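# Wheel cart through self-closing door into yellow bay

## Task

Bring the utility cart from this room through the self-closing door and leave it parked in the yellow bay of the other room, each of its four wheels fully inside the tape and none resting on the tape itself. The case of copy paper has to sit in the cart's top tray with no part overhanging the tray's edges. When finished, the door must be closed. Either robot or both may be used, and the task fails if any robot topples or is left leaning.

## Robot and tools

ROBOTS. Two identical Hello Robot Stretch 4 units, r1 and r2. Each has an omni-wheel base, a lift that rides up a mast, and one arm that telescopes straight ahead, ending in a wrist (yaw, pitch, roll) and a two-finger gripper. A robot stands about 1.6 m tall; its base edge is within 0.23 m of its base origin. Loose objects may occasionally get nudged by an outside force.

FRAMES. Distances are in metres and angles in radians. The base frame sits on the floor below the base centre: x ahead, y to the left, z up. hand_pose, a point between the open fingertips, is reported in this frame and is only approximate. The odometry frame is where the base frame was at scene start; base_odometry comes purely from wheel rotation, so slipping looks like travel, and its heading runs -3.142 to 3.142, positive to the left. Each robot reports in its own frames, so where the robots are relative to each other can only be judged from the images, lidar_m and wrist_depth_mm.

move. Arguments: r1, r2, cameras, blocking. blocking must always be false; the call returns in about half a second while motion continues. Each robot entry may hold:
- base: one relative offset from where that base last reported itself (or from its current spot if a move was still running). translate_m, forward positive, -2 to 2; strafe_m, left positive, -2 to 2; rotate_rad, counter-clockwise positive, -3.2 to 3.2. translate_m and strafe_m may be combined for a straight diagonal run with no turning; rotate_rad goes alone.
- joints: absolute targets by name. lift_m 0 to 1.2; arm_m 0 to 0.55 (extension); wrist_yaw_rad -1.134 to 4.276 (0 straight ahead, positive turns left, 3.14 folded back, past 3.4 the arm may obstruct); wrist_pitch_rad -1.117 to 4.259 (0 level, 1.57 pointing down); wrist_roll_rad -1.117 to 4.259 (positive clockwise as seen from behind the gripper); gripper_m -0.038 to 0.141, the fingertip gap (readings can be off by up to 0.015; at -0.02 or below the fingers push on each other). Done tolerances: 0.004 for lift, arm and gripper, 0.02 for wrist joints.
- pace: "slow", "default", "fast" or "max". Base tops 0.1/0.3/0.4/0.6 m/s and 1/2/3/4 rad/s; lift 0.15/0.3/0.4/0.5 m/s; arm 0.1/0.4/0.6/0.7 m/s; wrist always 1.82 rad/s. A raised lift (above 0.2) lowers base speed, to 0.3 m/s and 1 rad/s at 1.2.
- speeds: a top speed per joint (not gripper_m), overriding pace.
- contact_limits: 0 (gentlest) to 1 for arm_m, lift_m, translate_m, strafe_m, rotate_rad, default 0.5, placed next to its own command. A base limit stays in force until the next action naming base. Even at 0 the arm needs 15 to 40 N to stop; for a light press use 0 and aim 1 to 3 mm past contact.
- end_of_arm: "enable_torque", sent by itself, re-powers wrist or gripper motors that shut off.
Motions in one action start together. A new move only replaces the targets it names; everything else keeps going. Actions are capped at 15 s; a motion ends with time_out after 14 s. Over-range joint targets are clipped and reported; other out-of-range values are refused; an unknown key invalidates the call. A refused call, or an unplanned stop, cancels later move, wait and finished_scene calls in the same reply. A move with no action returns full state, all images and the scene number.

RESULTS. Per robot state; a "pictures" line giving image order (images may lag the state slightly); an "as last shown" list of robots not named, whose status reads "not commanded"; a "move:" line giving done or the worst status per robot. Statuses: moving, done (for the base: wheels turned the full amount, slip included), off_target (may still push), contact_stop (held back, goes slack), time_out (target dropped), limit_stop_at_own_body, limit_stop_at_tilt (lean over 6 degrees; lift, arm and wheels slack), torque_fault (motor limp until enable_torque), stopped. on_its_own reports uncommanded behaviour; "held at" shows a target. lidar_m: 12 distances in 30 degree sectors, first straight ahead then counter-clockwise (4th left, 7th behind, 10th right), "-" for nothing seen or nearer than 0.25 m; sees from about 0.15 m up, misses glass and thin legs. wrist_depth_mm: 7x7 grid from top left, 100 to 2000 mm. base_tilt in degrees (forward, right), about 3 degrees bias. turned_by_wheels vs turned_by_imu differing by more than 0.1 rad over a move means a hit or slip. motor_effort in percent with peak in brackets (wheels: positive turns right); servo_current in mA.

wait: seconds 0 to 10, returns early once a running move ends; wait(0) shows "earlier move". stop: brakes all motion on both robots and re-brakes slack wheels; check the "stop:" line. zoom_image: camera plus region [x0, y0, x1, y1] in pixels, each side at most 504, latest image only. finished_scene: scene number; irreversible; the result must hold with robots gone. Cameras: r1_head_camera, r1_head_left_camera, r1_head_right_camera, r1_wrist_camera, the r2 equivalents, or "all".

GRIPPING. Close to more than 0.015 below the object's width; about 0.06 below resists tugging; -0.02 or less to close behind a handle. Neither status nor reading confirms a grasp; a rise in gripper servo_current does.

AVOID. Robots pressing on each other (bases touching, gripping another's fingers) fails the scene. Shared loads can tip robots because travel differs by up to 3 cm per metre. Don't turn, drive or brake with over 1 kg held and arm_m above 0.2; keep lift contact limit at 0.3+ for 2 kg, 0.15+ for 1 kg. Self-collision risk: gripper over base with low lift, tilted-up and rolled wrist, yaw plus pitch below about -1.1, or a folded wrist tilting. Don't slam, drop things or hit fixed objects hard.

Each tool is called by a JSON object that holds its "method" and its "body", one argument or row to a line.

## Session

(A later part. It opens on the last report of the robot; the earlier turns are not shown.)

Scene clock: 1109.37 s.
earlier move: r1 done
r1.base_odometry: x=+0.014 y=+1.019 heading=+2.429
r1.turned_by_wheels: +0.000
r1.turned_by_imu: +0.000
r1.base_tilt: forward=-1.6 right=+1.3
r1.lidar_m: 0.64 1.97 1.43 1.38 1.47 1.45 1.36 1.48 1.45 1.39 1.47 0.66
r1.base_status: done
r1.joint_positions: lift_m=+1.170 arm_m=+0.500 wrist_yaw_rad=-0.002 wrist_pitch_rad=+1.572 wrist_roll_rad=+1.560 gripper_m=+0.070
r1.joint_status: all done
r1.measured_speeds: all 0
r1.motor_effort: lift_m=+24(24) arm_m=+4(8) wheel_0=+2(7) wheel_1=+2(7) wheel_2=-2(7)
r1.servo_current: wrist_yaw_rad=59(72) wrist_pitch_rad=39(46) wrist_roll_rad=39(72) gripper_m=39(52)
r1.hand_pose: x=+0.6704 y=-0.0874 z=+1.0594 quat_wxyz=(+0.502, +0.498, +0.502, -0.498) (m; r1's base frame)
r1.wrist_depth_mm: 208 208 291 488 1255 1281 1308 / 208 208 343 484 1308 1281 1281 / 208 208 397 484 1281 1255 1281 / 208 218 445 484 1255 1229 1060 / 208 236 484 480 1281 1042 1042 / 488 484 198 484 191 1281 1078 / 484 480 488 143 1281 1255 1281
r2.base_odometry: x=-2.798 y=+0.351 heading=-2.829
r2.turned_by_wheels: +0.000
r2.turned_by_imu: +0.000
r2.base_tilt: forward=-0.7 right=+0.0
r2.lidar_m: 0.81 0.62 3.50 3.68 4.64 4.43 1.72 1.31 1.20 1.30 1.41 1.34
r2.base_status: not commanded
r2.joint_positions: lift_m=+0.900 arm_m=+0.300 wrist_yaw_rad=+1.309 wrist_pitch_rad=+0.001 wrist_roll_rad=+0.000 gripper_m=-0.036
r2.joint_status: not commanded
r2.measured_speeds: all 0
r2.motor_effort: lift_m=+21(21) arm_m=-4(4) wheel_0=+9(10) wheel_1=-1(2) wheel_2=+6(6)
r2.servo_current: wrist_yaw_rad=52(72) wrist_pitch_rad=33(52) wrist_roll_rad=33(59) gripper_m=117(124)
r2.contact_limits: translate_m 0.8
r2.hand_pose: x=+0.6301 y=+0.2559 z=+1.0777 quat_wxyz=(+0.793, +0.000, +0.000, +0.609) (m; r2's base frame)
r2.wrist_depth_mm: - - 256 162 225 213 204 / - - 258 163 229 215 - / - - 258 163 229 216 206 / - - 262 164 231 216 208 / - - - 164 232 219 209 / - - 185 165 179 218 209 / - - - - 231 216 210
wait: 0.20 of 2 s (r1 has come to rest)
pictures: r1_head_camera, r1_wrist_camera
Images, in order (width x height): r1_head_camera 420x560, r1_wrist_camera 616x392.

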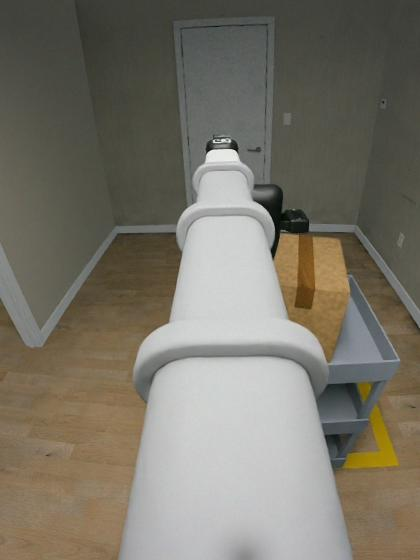

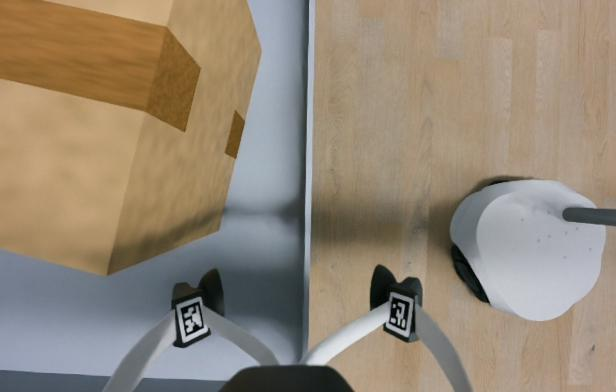

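{"method": "move", "body": {
  "blocking": false,
  "r1": {"base":{"strafe_m":0.04},"joints":{"gripper_m":0.05},"pace":"slow"}
}}

{"method": "wait", "body": {
  "seconds": 2
}}

{"method": "move", "body": {
  "blocking": false,
  "r1": {"joints":{"lift_m":1.03},"pace":"slow"}
}}

{"method": "wait", "body": {
  "seconds": 3,
  "cameras": ["r1_wrist_camera","r1_head_camera"]
}}

Scene clock: 1118.37 s.
move: r1 moving
r1.base_odometry: x=+0.005 y=+1.008 heading=+2.428
r1.turned_by_wheels: +0.000
r1.turned_by_imu: +0.000
r1.base_tilt: forward=-1.6 right=+1.3
r1.lidar_m: 0.62 2.01 1.41 1.38 1.45 1.44 1.38 1.48 1.45 1.40 1.47 0.67
r1.base_status: strafe_m moving
r1.joint_positions: lift_m=+1.170 arm_m=+0.500 wrist_yaw_rad=-0.002 wrist_pitch_rad=+1.572 wrist_roll_rad=+1.560 gripper_m=+0.060
r1.joint_status: gripper_m moving
r1.measured_speeds: translate_m=+0.000 strafe_m=+0.055 rotate_rad=+0.002 lift_m=+0.000 arm_m=+0.000 wrist_yaw_rad=+0.000 wrist_pitch_rad=+0.000 wrist_roll_rad=+0.000
r1.motor_effort: lift_m=+24(24) arm_m=+4(5) wheel_0=-6(8) wheel_1=+6(6) wheel_2=+0(2)
r1.servo_current: wrist_yaw_rad=39(65) wrist_pitch_rad=39(46) wrist_roll_rad=46(65) gripper_m=65(72)
r1.hand_pose: x=+0.6704 y=-0.0874 z=+1.0594 quat_wxyz=(+0.502, +0.498, +0.502, -0.498) (m; r1's base frame)
r1.wrist_depth_mm: 207 208 307 484 1281 1281 1281 / 208 208 349 484 1255 1281 1281 / 208 208 404 488 1308 1255 1281 / 208 224 459 488 1255 1229 1060 / 488 488 484 488 1255 1060 1042 / 484 484 194 484 190 1308 1060 / 484 167 484 143 1308 1308 1255
r2: as last shown
r2.lidar_m: 0.78 0.64 3.51 3.63 4.65 4.46 1.72 1.29 1.22 1.30 1.38 1.32
r2.servo_current: wrist_yaw_rad=72(72) wrist_pitch_rad=39(39) wrist_roll_rad=39(52) gripper_m=124(124)
r2.contact_limits: translate_m 0.8
r2.wrist_depth_mm: - - 256 163 225 213 204 / - - 258 162 228 215 - / - - 258 163 229 216 206 / - - 260 165 230 216 208 / - - - 165 231 217 208 / - - 185 165 180 219 210 / - - - - 231 216 211
pictures: none

Scene clock: 1119.33 s.
earlier move: r1 done
r1.base_odometry: x=-0.012 y=+0.989 heading=+2.428
r1.turned_by_wheels: +0.000
r1.turned_by_imu: +0.000
r1.base_tilt: forward=-1.6 right=+1.3
r1.lidar_m: 0.62 2.00 1.38 1.33 1.43 1.44 1.40 1.48 1.46 1.43 1.51 0.66
r1.base_status: done
r1.joint_positions: lift_m=+1.170 arm_m=+0.500 wrist_yaw_rad=-0.002 wrist_pitch_rad=+1.572 wrist_roll_rad=+1.560 gripper_m=+0.050
r1.joint_status: all done
r1.measured_speeds: all 0
r1.motor_effort: lift_m=+24(24) arm_m=+4(5) wheel_0=-3(9) wheel_1=+1(7) wheel_2=+0(2)
r1.servo_current: wrist_yaw_rad=33(65) wrist_pitch_rad=46(52) wrist_roll_rad=39(65) gripper_m=52(72)
r1.hand_pose: x=+0.6704 y=-0.0874 z=+1.0594 quat_wxyz=(+0.502, +0.498, +0.502, -0.498) (m; r1's base frame)
r1.wrist_depth_mm: 208 208 338 484 1308 1281 1281 / 208 208 366 488 1281 1281 1255 / 208 221 430 488 1255 1281 1281 / 484 294 484 488 1255 1229 1060 / 484 484 488 488 1281 1060 1078 / 484 488 193 488 191 1308 1060 / 1308 160 180 143 1281 1281 1281
r2.base_odometry: x=-2.798 y=+0.351 heading=-2.829
r2.turned_by_wheels: +0.000
r2.turned_by_imu: +0.000
r2.base_tilt: forward=-0.6 right=+0.0
r2.lidar_m: 0.80 0.60 3.52 3.70 4.63 4.46 1.77 1.29 1.21 1.30 1.39 1.33
r2.base_status: not commanded
r2.joint_positions: lift_m=+0.900 arm_m=+0.300 wrist_yaw_rad=+1.309 wrist_pitch_rad=+0.001 wrist_roll_rad=+0.000 gripper_m=-0.036
r2.joint_status: not commanded
r2.measured_speeds: all 0
r2.motor_effort: lift_m=+21(21) arm_m=-4(4) wheel_0=+9(10) wheel_1=-1(2) wheel_2=+6(6)
r2.servo_current: wrist_yaw_rad=59(72) wrist_pitch_rad=46(46) wrist_roll_rad=52(59) gripper_m=124(124)
r2.contact_limits: translate_m 0.8
r2.hand_pose: x=+0.6301 y=+0.2559 z=+1.0777 quat_wxyz=(+0.793, +0.000, +0.000, +0.609) (m; r2's base frame)
r2.wrist_depth_mm: - - 257 162 225 213 204 / - - 256 163 227 215 - / - - 260 164 228 216 206 / - - 260 165 230 216 208 / - - - 165 231 218 208 / - - 185 165 179 219 210 / - - - - 232 216 211
wait: 0.97 of 2 s (r1 has come to rest)
pictures: none

Scene clock: 1119.83 s.
move: r1 moving
r1.base_odometry: x=-0.012 y=+0.989 heading=+2.428
r1.turned_by_wheels: +0.000
r1.turned_by_imu: +0.000
r1.base_tilt: forward=-1.5 right=+1.3
r1.lidar_m: 0.62 2.00 1.38 1.33 1.42 1.42 1.38 1.49 1.49 1.43 1.50 0.66
r1.base_status: not commanded
r1.joint_positions: lift_m=+1.145 arm_m=+0.500 wrist_yaw_rad=-0.002 wrist_pitch_rad=+1.572 wrist_roll_rad=+1.560 gripper_m=+0.050
r1.joint_status: lift_m moving
r1.measured_speeds: translate_m=+0.000 strafe_m=+0.000 rotate_rad=+0.000 lift_m=-0.098 arm_m=+0.000 wrist_yaw_rad=+0.000 wrist_pitch_rad=+0.000 wrist_roll_rad=+0.000
r1.motor_effort: lift_m=+12(24) arm_m=+4(5) wheel_0=-3(3) wheel_1=+1(1) wheel_2=+0(0)
r1.servo_current: wrist_yaw_rad=52(65) wrist_pitch_rad=39(46) wrist_roll_rad=65(65) gripper_m=46(46)
r1.hand_pose: x=+0.6704 y=-0.0874 z=+1.0350 quat_wxyz=(+0.502, +0.498, +0.502, -0.498) (m; r1's base frame)
r1.wrist_depth_mm: 185 198 334 462 1255 1255 1255 / 186 202 368 462 1229 1281 1255 / 185 220 427 462 1255 1255 1255 / 455 293 459 462 1255 1205 1060 / 462 462 466 462 1255 1060 1025 / 462 462 194 466 190 1255 1042 / - 160 181 143 1255 1255 1255
r2: as last shown
r2.base_tilt: forward=-0.7 right=+0.0
r2.lidar_m: 0.80 0.63 3.49 3.68 4.60 4.48 1.74 1.27 1.24 1.30 1.37 1.33
r2.motor_effort: lift_m=+21(21) arm_m=-4(4) wheel_0=+10(10) wheel_1=-1(2) wheel_2=+6(6)
r2.servo_current: wrist_yaw_rad=65(72) wrist_pitch_rad=39(39) wrist_roll_rad=46(59) gripper_m=117(124)
r2.contact_limits: translate_m 0.8
r2.wrist_depth_mm: - - 257 162 224 213 204 / - - 258 163 228 215 - / - - 259 163 229 216 206 / - - 260 164 231 216 208 / - - - 164 231 219 209 / - - 186 165 179 219 209 / - - - - 231 216 211
pictures: none

Scene clock: 1121.30 s.
earlier move: r1 done
r1.base_odometry: x=-0.012 y=+0.989 heading=+2.428
r1.turned_by_wheels: +0.000
r1.turned_by_imu: +0.000
r1.base_tilt: forward=-1.5 right=+1.2
r1.lidar_m: 0.63 2.00 1.38 1.34 1.42 1.46 1.38 1.47 1.47 1.42 1.51 0.66
r1.base_status: not commanded
r1.joint_positions: lift_m=+1.030 arm_m=+0.500 wrist_yaw_rad=-0.002 wrist_pitch_rad=+1.572 wrist_roll_rad=+1.560 gripper_m=+0.050
r1.joint_status: all done
r1.measured_speeds: all 0
r1.motor_effort: lift_m=+12(24) arm_m=+4(5) wheel_0=-3(3) wheel_1=+1(1) wheel_2=+0(0)
r1.servo_current: wrist_yaw_rad=46(65) wrist_pitch_rad=39(46) wrist_roll_rad=39(65) gripper_m=46(52)
r1.hand_pose: x=+0.6704 y=-0.0874 z=+0.9203 quat_wxyz=(+0.502, +0.498, +0.502, -0.498) (m; r1's base frame)
r1.wrist_depth_mm: 144 200 336 349 1138 1160 1138 / 147 204 347 345 1160 1138 1138 / 155 220 347 349 1118 1138 1138 / 171 293 345 347 1118 1160 946 / 347 347 345 347 1138 1008 931 / 347 345 195 347 191 1118 931 / 347 345 343 143 1160 1160 1138
r2.base_odometry: x=-2.798 y=+0.351 heading=-2.829
r2.turned_by_wheels: +0.000
r2.turned_by_imu: +0.000
r2.base_tilt: forward=-0.7 right=+0.1
r2.lidar_m: 0.79 0.62 3.50 3.69 4.62 4.47 1.72 1.28 1.24 1.29 1.37 1.34
r2.base_status: not commanded
r2.joint_positions: lift_m=+0.900 arm_m=+0.300 wrist_yaw_rad=+1.309 wrist_pitch_rad=+0.001 wrist_roll_rad=+0.000 gripper_m=-0.036
r2.joint_status: not commanded
r2.measured_speeds: all 0
r2.motor_effort: lift_m=+21(21) arm_m=-4(4) wheel_0=+9(10) wheel_1=-1(2) wheel_2=+6(6)
r2.servo_current: wrist_yaw_rad=52(72) wrist_pitch_rad=46(46) wrist_roll_rad=33(59) gripper_m=130(130)
r2.contact_limits: translate_m 0.8
r2.hand_pose: x=+0.6301 y=+0.2559 z=+1.0777 quat_wxyz=(+0.793, +0.000, +0.000, +0.609) (m; r2's base frame)
r2.wrist_depth_mm: - - 257 162 225 213 204 / - - 258 163 228 216 - / - - 260 163 229 215 206 / - - 259 165 229 217 208 / - - - 164 232 218 209 / - - 185 165 180 218 209 / - - - - 231 216 211
wait: 1.47 of 3 s (r1 has come to rest)
pictures: r1_head_camera, r1_wrist_camera
Images, in order (width x height): r1_head_camera 420x560, r1_wrist_camera 616x392.

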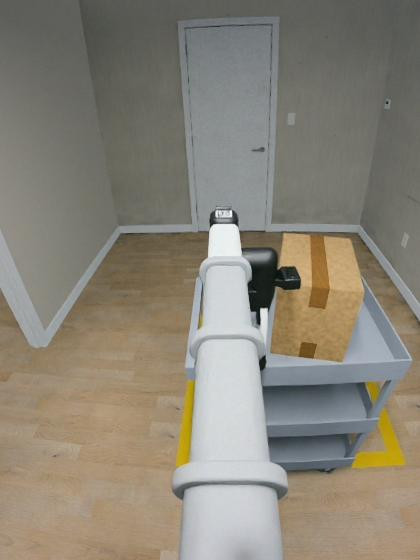

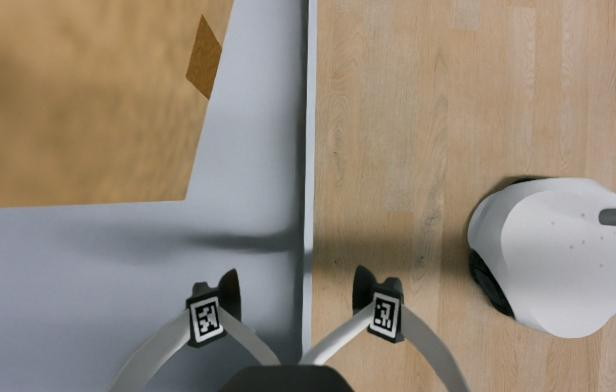

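{"method": "move", "body": {
  "blocking": false,
  "r1": {"joints":{"lift_m":0.925},"pace":"slow"}
}}

{"method": "wait", "body": {
  "seconds": 3
}}

{"method": "move", "body": {
  "blocking": false,
  "r1": {"joints":{"gripper_m":-0.038},"pace":"slow"}
}}

{"method": "wait", "body": {
  "seconds": 4
}}

{"method": "move", "body": {
  "blocking": false,
  "r1": {"base":{"translate_m":0.12,"strafe_m":-0.06},"pace":"slow","contact_limits":{"translate_m":0.6}}
}}

{"method": "wait", "body": {
  "seconds": 4,
  "cameras": ["r1_wrist_camera","r1_head_camera","r1_head_left_camera"]
}}

Scene clock: 1130.13 s.
move: r1 moving
r1.base_odometry: x=-0.012 y=+0.989 heading=+2.428
r1.turned_by_wheels: +0.000
r1.turned_by_imu: +0.000
r1.base_tilt: forward=-1.6 right=+1.3
r1.lidar_m: 0.63 1.99 1.38 1.35 1.43 1.40 1.37 1.47 1.46 1.40 1.50 0.67
r1.base_status: not commanded
r1.joint_positions: lift_m=+1.005 arm_m=+0.500 wrist_yaw_rad=-0.002 wrist_pitch_rad=+1.572 wrist_roll_rad=+1.560 gripper_m=+0.050
r1.joint_status: lift_m moving
r1.measured_speeds: translate_m=+0.000 strafe_m=+0.000 rotate_rad=+0.000 lift_m=-0.097 arm_m=+0.000 wrist_yaw_rad=+0.000 wrist_pitch_rad=+0.000 wrist_roll_rad=+0.000
r1.motor_effort: lift_m=+12(13) arm_m=+4(5) wheel_0=-3(3) wheel_1=+1(1) wheel_2=+0(0)
r1.servo_current: wrist_yaw_rad=59(59) wrist_pitch_rad=39(52) wrist_roll_rad=59(59) gripper_m=39(52)
r1.hand_pose: x=+0.6704 y=-0.0874 z=+0.8950 quat_wxyz=(+0.502, +0.498, +0.502, -0.498) (m; r1's base frame)
r1.wrist_depth_mm: 144 200 324 325 1098 1098 1098 / 146 205 327 325 1118 1118 1118 / 154 219 325 325 1118 1078 1118 / 170 277 325 325 1098 1118 904 / 325 327 324 325 1138 991 904 / 325 324 195 325 191 1118 891 / 322 325 327 143 1118 1118 1098
r2: as last shown
r2.base_tilt: forward=-0.7 right=+0.0
r2.lidar_m: 0.80 0.61 3.51 3.69 4.60 4.46 1.72 1.29 1.24 1.31 1.40 1.33
r2.motor_effort: lift_m=+21(21) arm_m=-4(4) wheel_0=+9(9) wheel_1=-1(2) wheel_2=+6(6)
r2.servo_current: wrist_yaw_rad=65(65) wrist_pitch_rad=46(46) wrist_roll_rad=52(52) gripper_m=117(124)
r2.contact_limits: translate_m 0.8
r2.wrist_depth_mm: - - 257 162 225 213 204 / - - 258 163 227 215 - / - - 259 163 229 215 206 / - - 262 165 230 215 208 / - - - 164 231 218 209 / - - 185 165 179 220 209 / - - - - 231 216 210
pictures: none

Scene clock: 1131.37 s.
earlier move: r1 done
r1.base_odometry: x=-0.012 y=+0.989 heading=+2.428
r1.turned_by_wheels: +0.000
r1.turned_by_imu: +0.000
r1.base_tilt: forward=-1.6 right=+1.3
r1.lidar_m: 0.63 2.00 1.40 1.35 1.43 1.44 1.36 1.49 1.46 1.41 1.50 0.66
r1.base_status: not commanded
r1.joint_positions: lift_m=+0.926 arm_m=+0.500 wrist_yaw_rad=-0.002 wrist_pitch_rad=+1.572 wrist_roll_rad=+1.560 gripper_m=+0.050
r1.joint_status: all done
r1.measured_speeds: all 0
r1.motor_effort: lift_m=+12(14) arm_m=+4(5) wheel_0=-2(3) wheel_1=+1(1) wheel_2=+0(0)
r1.servo_current: wrist_yaw_rad=33(72) wrist_pitch_rad=33(52) wrist_roll_rad=52(65) gripper_m=46(52)
r1.hand_pose: x=+0.6704 y=-0.0874 z=+0.8154 quat_wxyz=(+0.502, +0.498, +0.502, -0.498) (m; r1's base frame)
r1.wrist_depth_mm: 143 197 243 242 1042 1025 1025 / 144 203 242 242 1025 1042 1025 / 154 213 243 243 1042 1025 1025 / 170 242 243 244 1042 1025 820 / 242 242 242 243 1042 1042 831 / 243 242 195 242 191 1025 820 / 242 242 243 143 1025 1042 1042
r2.base_odometry: x=-2.798 y=+0.351 heading=-2.829
r2.turned_by_wheels: +0.000
r2.turned_by_imu: +0.000
r2.base_tilt: forward=-0.7 right=+0.1
r2.lidar_m: 0.81 0.62 3.50 3.68 4.63 4.47 1.75 1.28 1.23 1.31 1.38 1.31
r2.base_status: not commanded
r2.joint_positions: lift_m=+0.900 arm_m=+0.300 wrist_yaw_rad=+1.309 wrist_pitch_rad=+0.001 wrist_roll_rad=+0.000 gripper_m=-0.036
r2.joint_status: not commanded
r2.measured_speeds: all 0
r2.motor_effort: lift_m=+21(21) arm_m=-4(4) wheel_0=+9(10) wheel_1=-1(2) wheel_2=+6(6)
r2.servo_current: wrist_yaw_rad=52(72) wrist_pitch_rad=39(46) wrist_roll_rad=52(59) gripper_m=117(124)
r2.contact_limits: translate_m 0.8
r2.hand_pose: x=+0.6301 y=+0.2559 z=+1.0777 quat_wxyz=(+0.793, +0.000, +0.000, +0.609) (m; r2's base frame)
r2.wrist_depth_mm: - - 256 162 226 213 204 / - - 258 163 228 216 - / - - 259 163 228 216 206 / - - 260 165 230 216 207 / - - - 165 232 217 208 / - - 186 165 179 218 210 / - - - - 231 215 211
wait: 1.23 of 3 s (r1 has come to rest)
pictures: none

Scene clock: 1131.87 s.
move: r1 moving
r1.base_odometry: x=-0.012 y=+0.989 heading=+2.428
r1.turned_by_wheels: +0.000
r1.turned_by_imu: +0.000
r1.base_tilt: forward=-1.5 right=+1.3
r1.lidar_m: 0.65 1.99 1.39 1.34 1.43 1.43 1.39 1.47 1.46 1.41 1.50 0.68
r1.base_status: not commanded
r1.joint_positions: lift_m=+0.926 arm_m=+0.500 wrist_yaw_rad=-0.002 wrist_pitch_rad=+1.571 wrist_roll_rad=+1.560 gripper_m=+0.040
r1.joint_status: gripper_m moving
r1.measured_speeds: all 0
r1.motor_effort: lift_m=+12(12) arm_m=+4(4) wheel_0=-2(3) wheel_1=+1(1) wheel_2=+0(0)
r1.servo_current: wrist_yaw_rad=46(65) wrist_pitch_rad=33(52) wrist_roll_rad=33(59) gripper_m=59(59)
r1.hand_pose: x=+0.6704 y=-0.0874 z=+0.8154 quat_wxyz=(+0.502, +0.498, +0.502, -0.498) (m; r1's base frame)
r1.wrist_depth_mm: 143 197 243 243 1042 1025 1025 / 144 204 243 242 1042 1042 1025 / 155 211 243 243 1025 1042 1025 / 170 243 242 243 1042 1042 831 / 242 242 243 243 1060 1025 820 / 242 243 208 243 191 1042 820 / 242 244 243 137 1025 1025 1025
r2: as last shown
r2.lidar_m: 0.79 0.65 3.51 3.66 4.60 4.44 1.76 1.29 1.23 1.31 1.39 1.33
r2.motor_effort: lift_m=+21(21) arm_m=-4(4) wheel_0=+10(10) wheel_1=-1(2) wheel_2=+6(6)
r2.servo_current: wrist_yaw_rad=52(65) wrist_pitch_rad=33(46) wrist_roll_rad=39(59) gripper_m=124(124)
r2.contact_limits: translate_m 0.8
r2.wrist_depth_mm: - - 257 162 225 213 204 / - - 258 163 227 216 - / - - 259 163 229 216 207 / - - 260 165 230 216 208 / - - - 164 232 217 208 / - - 185 165 180 218 210 / - - - - 232 216 211
pictures: none

Scene clock: 1134.37 s.
earlier move: r1 done
r1.base_odometry: x=-0.012 y=+0.989 heading=+2.428
r1.turned_by_wheels: +0.000
r1.turned_by_imu: +0.000
r1.base_tilt: forward=-1.6 right=+1.3
r1.lidar_m: 0.64 2.01 1.40 1.34 1.44 1.46 1.38 1.47 1.45 1.41 1.50 0.68
r1.base_status: not commanded
r1.joint_positions: lift_m=+0.925 arm_m=+0.500 wrist_yaw_rad=-0.002 wrist_pitch_rad=+1.571 wrist_roll_rad=+1.560 gripper_m=-0.037
r1.joint_status: all done
r1.measured_speeds: all 0
r1.motor_effort: lift_m=+15(15) arm_m=+4(5) wheel_0=-3(3) wheel_1=+1(1) wheel_2=+0(0)
r1.servo_current: wrist_yaw_rad=52(65) wrist_pitch_rad=46(52) wrist_roll_rad=65(65) gripper_m=78(124)
r1.hand_pose: x=+0.6704 y=-0.0874 z=+0.8151 quat_wxyz=(+0.502, +0.498, +0.502, -0.498) (m; r1's base frame)
r1.wrist_depth_mm: 148 216 239 1025 1025 1025 1025 / 154 228 239 241 1042 1025 1025 / 164 236 239 240 1042 1042 1042 / 175 239 240 240 1025 1042 820 / 238 239 240 240 1025 991 831 / 239 238 186 196 180 1042 809 / 237 152 240 145 1060 1025 1042
r2.base_odometry: x=-2.798 y=+0.351 heading=-2.829
r2.turned_by_wheels: +0.000
r2.turned_by_imu: +0.000
r2.base_tilt: forward=-0.7 right=+0.0
r2.lidar_m: 0.81 0.61 3.51 3.67 4.63 4.45 1.76 1.28 1.21 1.28 1.41 1.32
r2.base_status: not commanded
r2.joint_positions: lift_m=+0.900 arm_m=+0.300 wrist_yaw_rad=+1.309 wrist_pitch_rad=+0.001 wrist_roll_rad=+0.000 gripper_m=-0.036
r2.joint_status: not commanded
r2.measured_speeds: all 0
r2.motor_effort: lift_m=+21(21) arm_m=-4(4) wheel_0=+9(10) wheel_1=-1(2) wheel_2=+6(6)
r2.servo_current: wrist_yaw_rad=59(65) wrist_pitch_rad=39(46) wrist_roll_rad=39(65) gripper_m=117(130)
r2.contact_limits: translate_m 0.8
r2.hand_pose: x=+0.6301 y=+0.2559 z=+1.0777 quat_wxyz=(+0.793, +0.000, +0.000, +0.609) (m; r2's base frame)
r2.wrist_depth_mm: - - 257 162 224 212 204 / - - 258 163 228 215 - / - - 260 163 228 216 206 / - - 260 165 230 216 208 / - - - 164 232 217 209 / - - 185 165 180 217 209 / - - - - 232 216 211
wait: 2.50 of 4 s (r1 has come to rest)
pictures: none

Scene clock: 1134.87 s.
move: r1 moving
r1.base_odometry: x=-0.017 y=+1.002 heading=+2.429
r1.turned_by_wheels: +0.001
r1.turned_by_imu: +0.001
r1.base_tilt: forward=-1.6 right=+1.2
r1.lidar_m: 0.61 1.98 1.39 1.34 1.44 1.45 1.39 1.48 1.45 1.41 1.53 0.66
r1.base_status: translate_m moving; strafe_m moving
r1.joint_positions: lift_m=+0.925 arm_m=+0.500 wrist_yaw_rad=-0.002 wrist_pitch_rad=+1.575 wrist_roll_rad=+1.560 gripper_m=-0.037
r1.joint_status: not commanded
r1.measured_speeds: translate_m=+0.048 strafe_m=-0.024 rotate_rad=+0.003 lift_m=+0.000 arm_m=+0.000 wrist_yaw_rad=+0.000 wrist_pitch_rad=+0.026 wrist_roll_rad=+0.000
r1.motor_effort: lift_m=+15(15) arm_m=+4(4) wheel_0=+11(11) wheel_1=+2(4) wheel_2=-6(6)
r1.servo_current: wrist_yaw_rad=46(59) wrist_pitch_rad=39(46) wrist_roll_rad=33(65) gripper_m=78(85)
r1.contact_limits: translate_m 0.6
r1.hand_pose: x=+0.6695 y=-0.0874 z=+0.8151 quat_wxyz=(+0.501, +0.497, +0.503, -0.499) (m; r1's base frame)
r1.wrist_depth_mm: 143 207 238 240 1025 1042 1042 / 150 225 239 240 1042 1060 1042 / 158 227 239 240 1025 1078 1042 / 163 236 239 240 1025 1042 842 / 236 238 238 242 1042 931 831 / 236 236 238 196 181 1042 842 / 236 237 181 147 1025 139 1042
r2: as last shown
r2.base_tilt: forward=-0.7 right=+0.1
r2.lidar_m: 0.83 0.60 3.51 3.68 4.61 4.45 1.75 1.29 1.21 1.30 1.41 1.34
r2.motor_effort: lift_m=+21(21) arm_m=-4(4) wheel_0=+9(10) wheel_1=-1(1) wheel_2=+6(6)
r2.servo_current: wrist_yaw_rad=52(65) wrist_pitch_rad=39(46) wrist_roll_rad=46(59) gripper_m=124(130)
r2.contact_limits: translate_m 0.8
r2.wrist_depth_mm: - - 257 162 226 213 204 / - - 257 163 228 215 - / - - 259 163 229 215 206 / - - 262 165 230 216 207 / - - - 164 231 217 209 / - - 186 165 180 218 208 / - - - - 232 216 211
pictures: none

Scene clock: 1136.90 s.
earlier move: r1 done
r1.base_odometry: x=-0.063 y=+1.113 heading=+2.428
r1.turned_by_wheels: -0.001
r1.turned_by_imu: -0.001
r1.base_tilt: forward=-1.6 right=+1.2
r1.lidar_m: 0.62 1.94 1.42 1.39 1.47 1.57 1.51 1.59 1.41 1.35 1.47 0.63
r1.base_status: done
r1.joint_positions: lift_m=+0.925 arm_m=+0.500 wrist_yaw_rad=-0.003 wrist_pitch_rad=+1.576 wrist_roll_rad=+1.560 gripper_m=-0.037
r1.joint_status: not commanded
r1.measured_speeds: all 0
r1.motor_effort: lift_m=+15(15) arm_m=+4(5) wheel_0=+2(16) wheel_1=+4(8) wheel_2=-5(9)
r1.servo_current: wrist_yaw_rad=39(72) wrist_pitch_rad=46(91) wrist_roll_rad=46(65) gripper_m=65(85)
r1.contact_limits: translate_m 0.6
r1.hand_pose: x=+0.6690 y=-0.0874 z=+0.8151 quat_wxyz=(+0.501, +0.497, +0.503, -0.499) (m; r1's base frame)
r1.wrist_depth_mm: 119 163 241 241 1042 1042 1078 / 125 178 239 242 1042 1042 1042 / 136 196 239 243 1025 1060 1060 / 236 237 241 241 1042 1042 831 / 237 239 240 240 1042 960 831 / 237 238 186 198 182 1042 842 / 236 237 240 142 1042 142 1042
r2.base_odometry: x=-2.798 y=+0.351 heading=-2.829
r2.turned_by_wheels: +0.000
r2.turned_by_imu: +0.000
r2.base_tilt: forward=-0.7 right=+0.1
r2.lidar_m: 0.79 0.62 3.50 3.66 4.65 4.46 1.74 1.26 1.22 1.30 1.42 1.32
r2.base_status: not commanded
r2.joint_positions: lift_m=+0.900 arm_m=+0.300 wrist_yaw_rad=+1.309 wrist_pitch_rad=+0.001 wrist_roll_rad=+0.000 gripper_m=-0.036
r2.joint_status: not commanded
r2.measured_speeds: all 0
r2.motor_effort: lift_m=+21(21) arm_m=-4(4) wheel_0=+9(10) wheel_1=-1(2) wheel_2=+6(6)
r2.servo_current: wrist_yaw_rad=65(72) wrist_pitch_rad=39(46) wrist_roll_rad=46(59) gripper_m=117(130)
r2.contact_limits: translate_m 0.8
r2.hand_pose: x=+0.6301 y=+0.2559 z=+1.0777 quat_wxyz=(+0.793, +0.000, +0.000, +0.609) (m; r2's base frame)
r2.wrist_depth_mm: - - 256 162 225 213 204 / - - 258 162 227 216 - / - - 259 163 229 216 206 / - - 260 165 231 216 208 / - - - 164 232 217 209 / - - 185 166 179 219 211 / - - - - 231 216 211
wait: 2.03 of 4 s (r1 has come to rest)
pictures: r1_head_camera, r1_head_left_camera, r1_wrist_camera
Images, in order (width x height): r1_head_camera 420x560, r1_head_left_camera 420x672, r1_wrist_camera 616x392.

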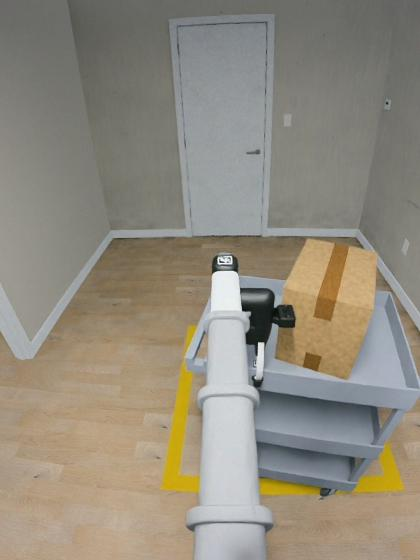

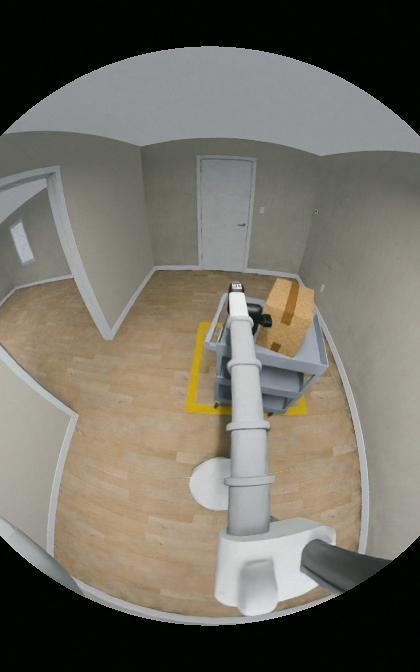

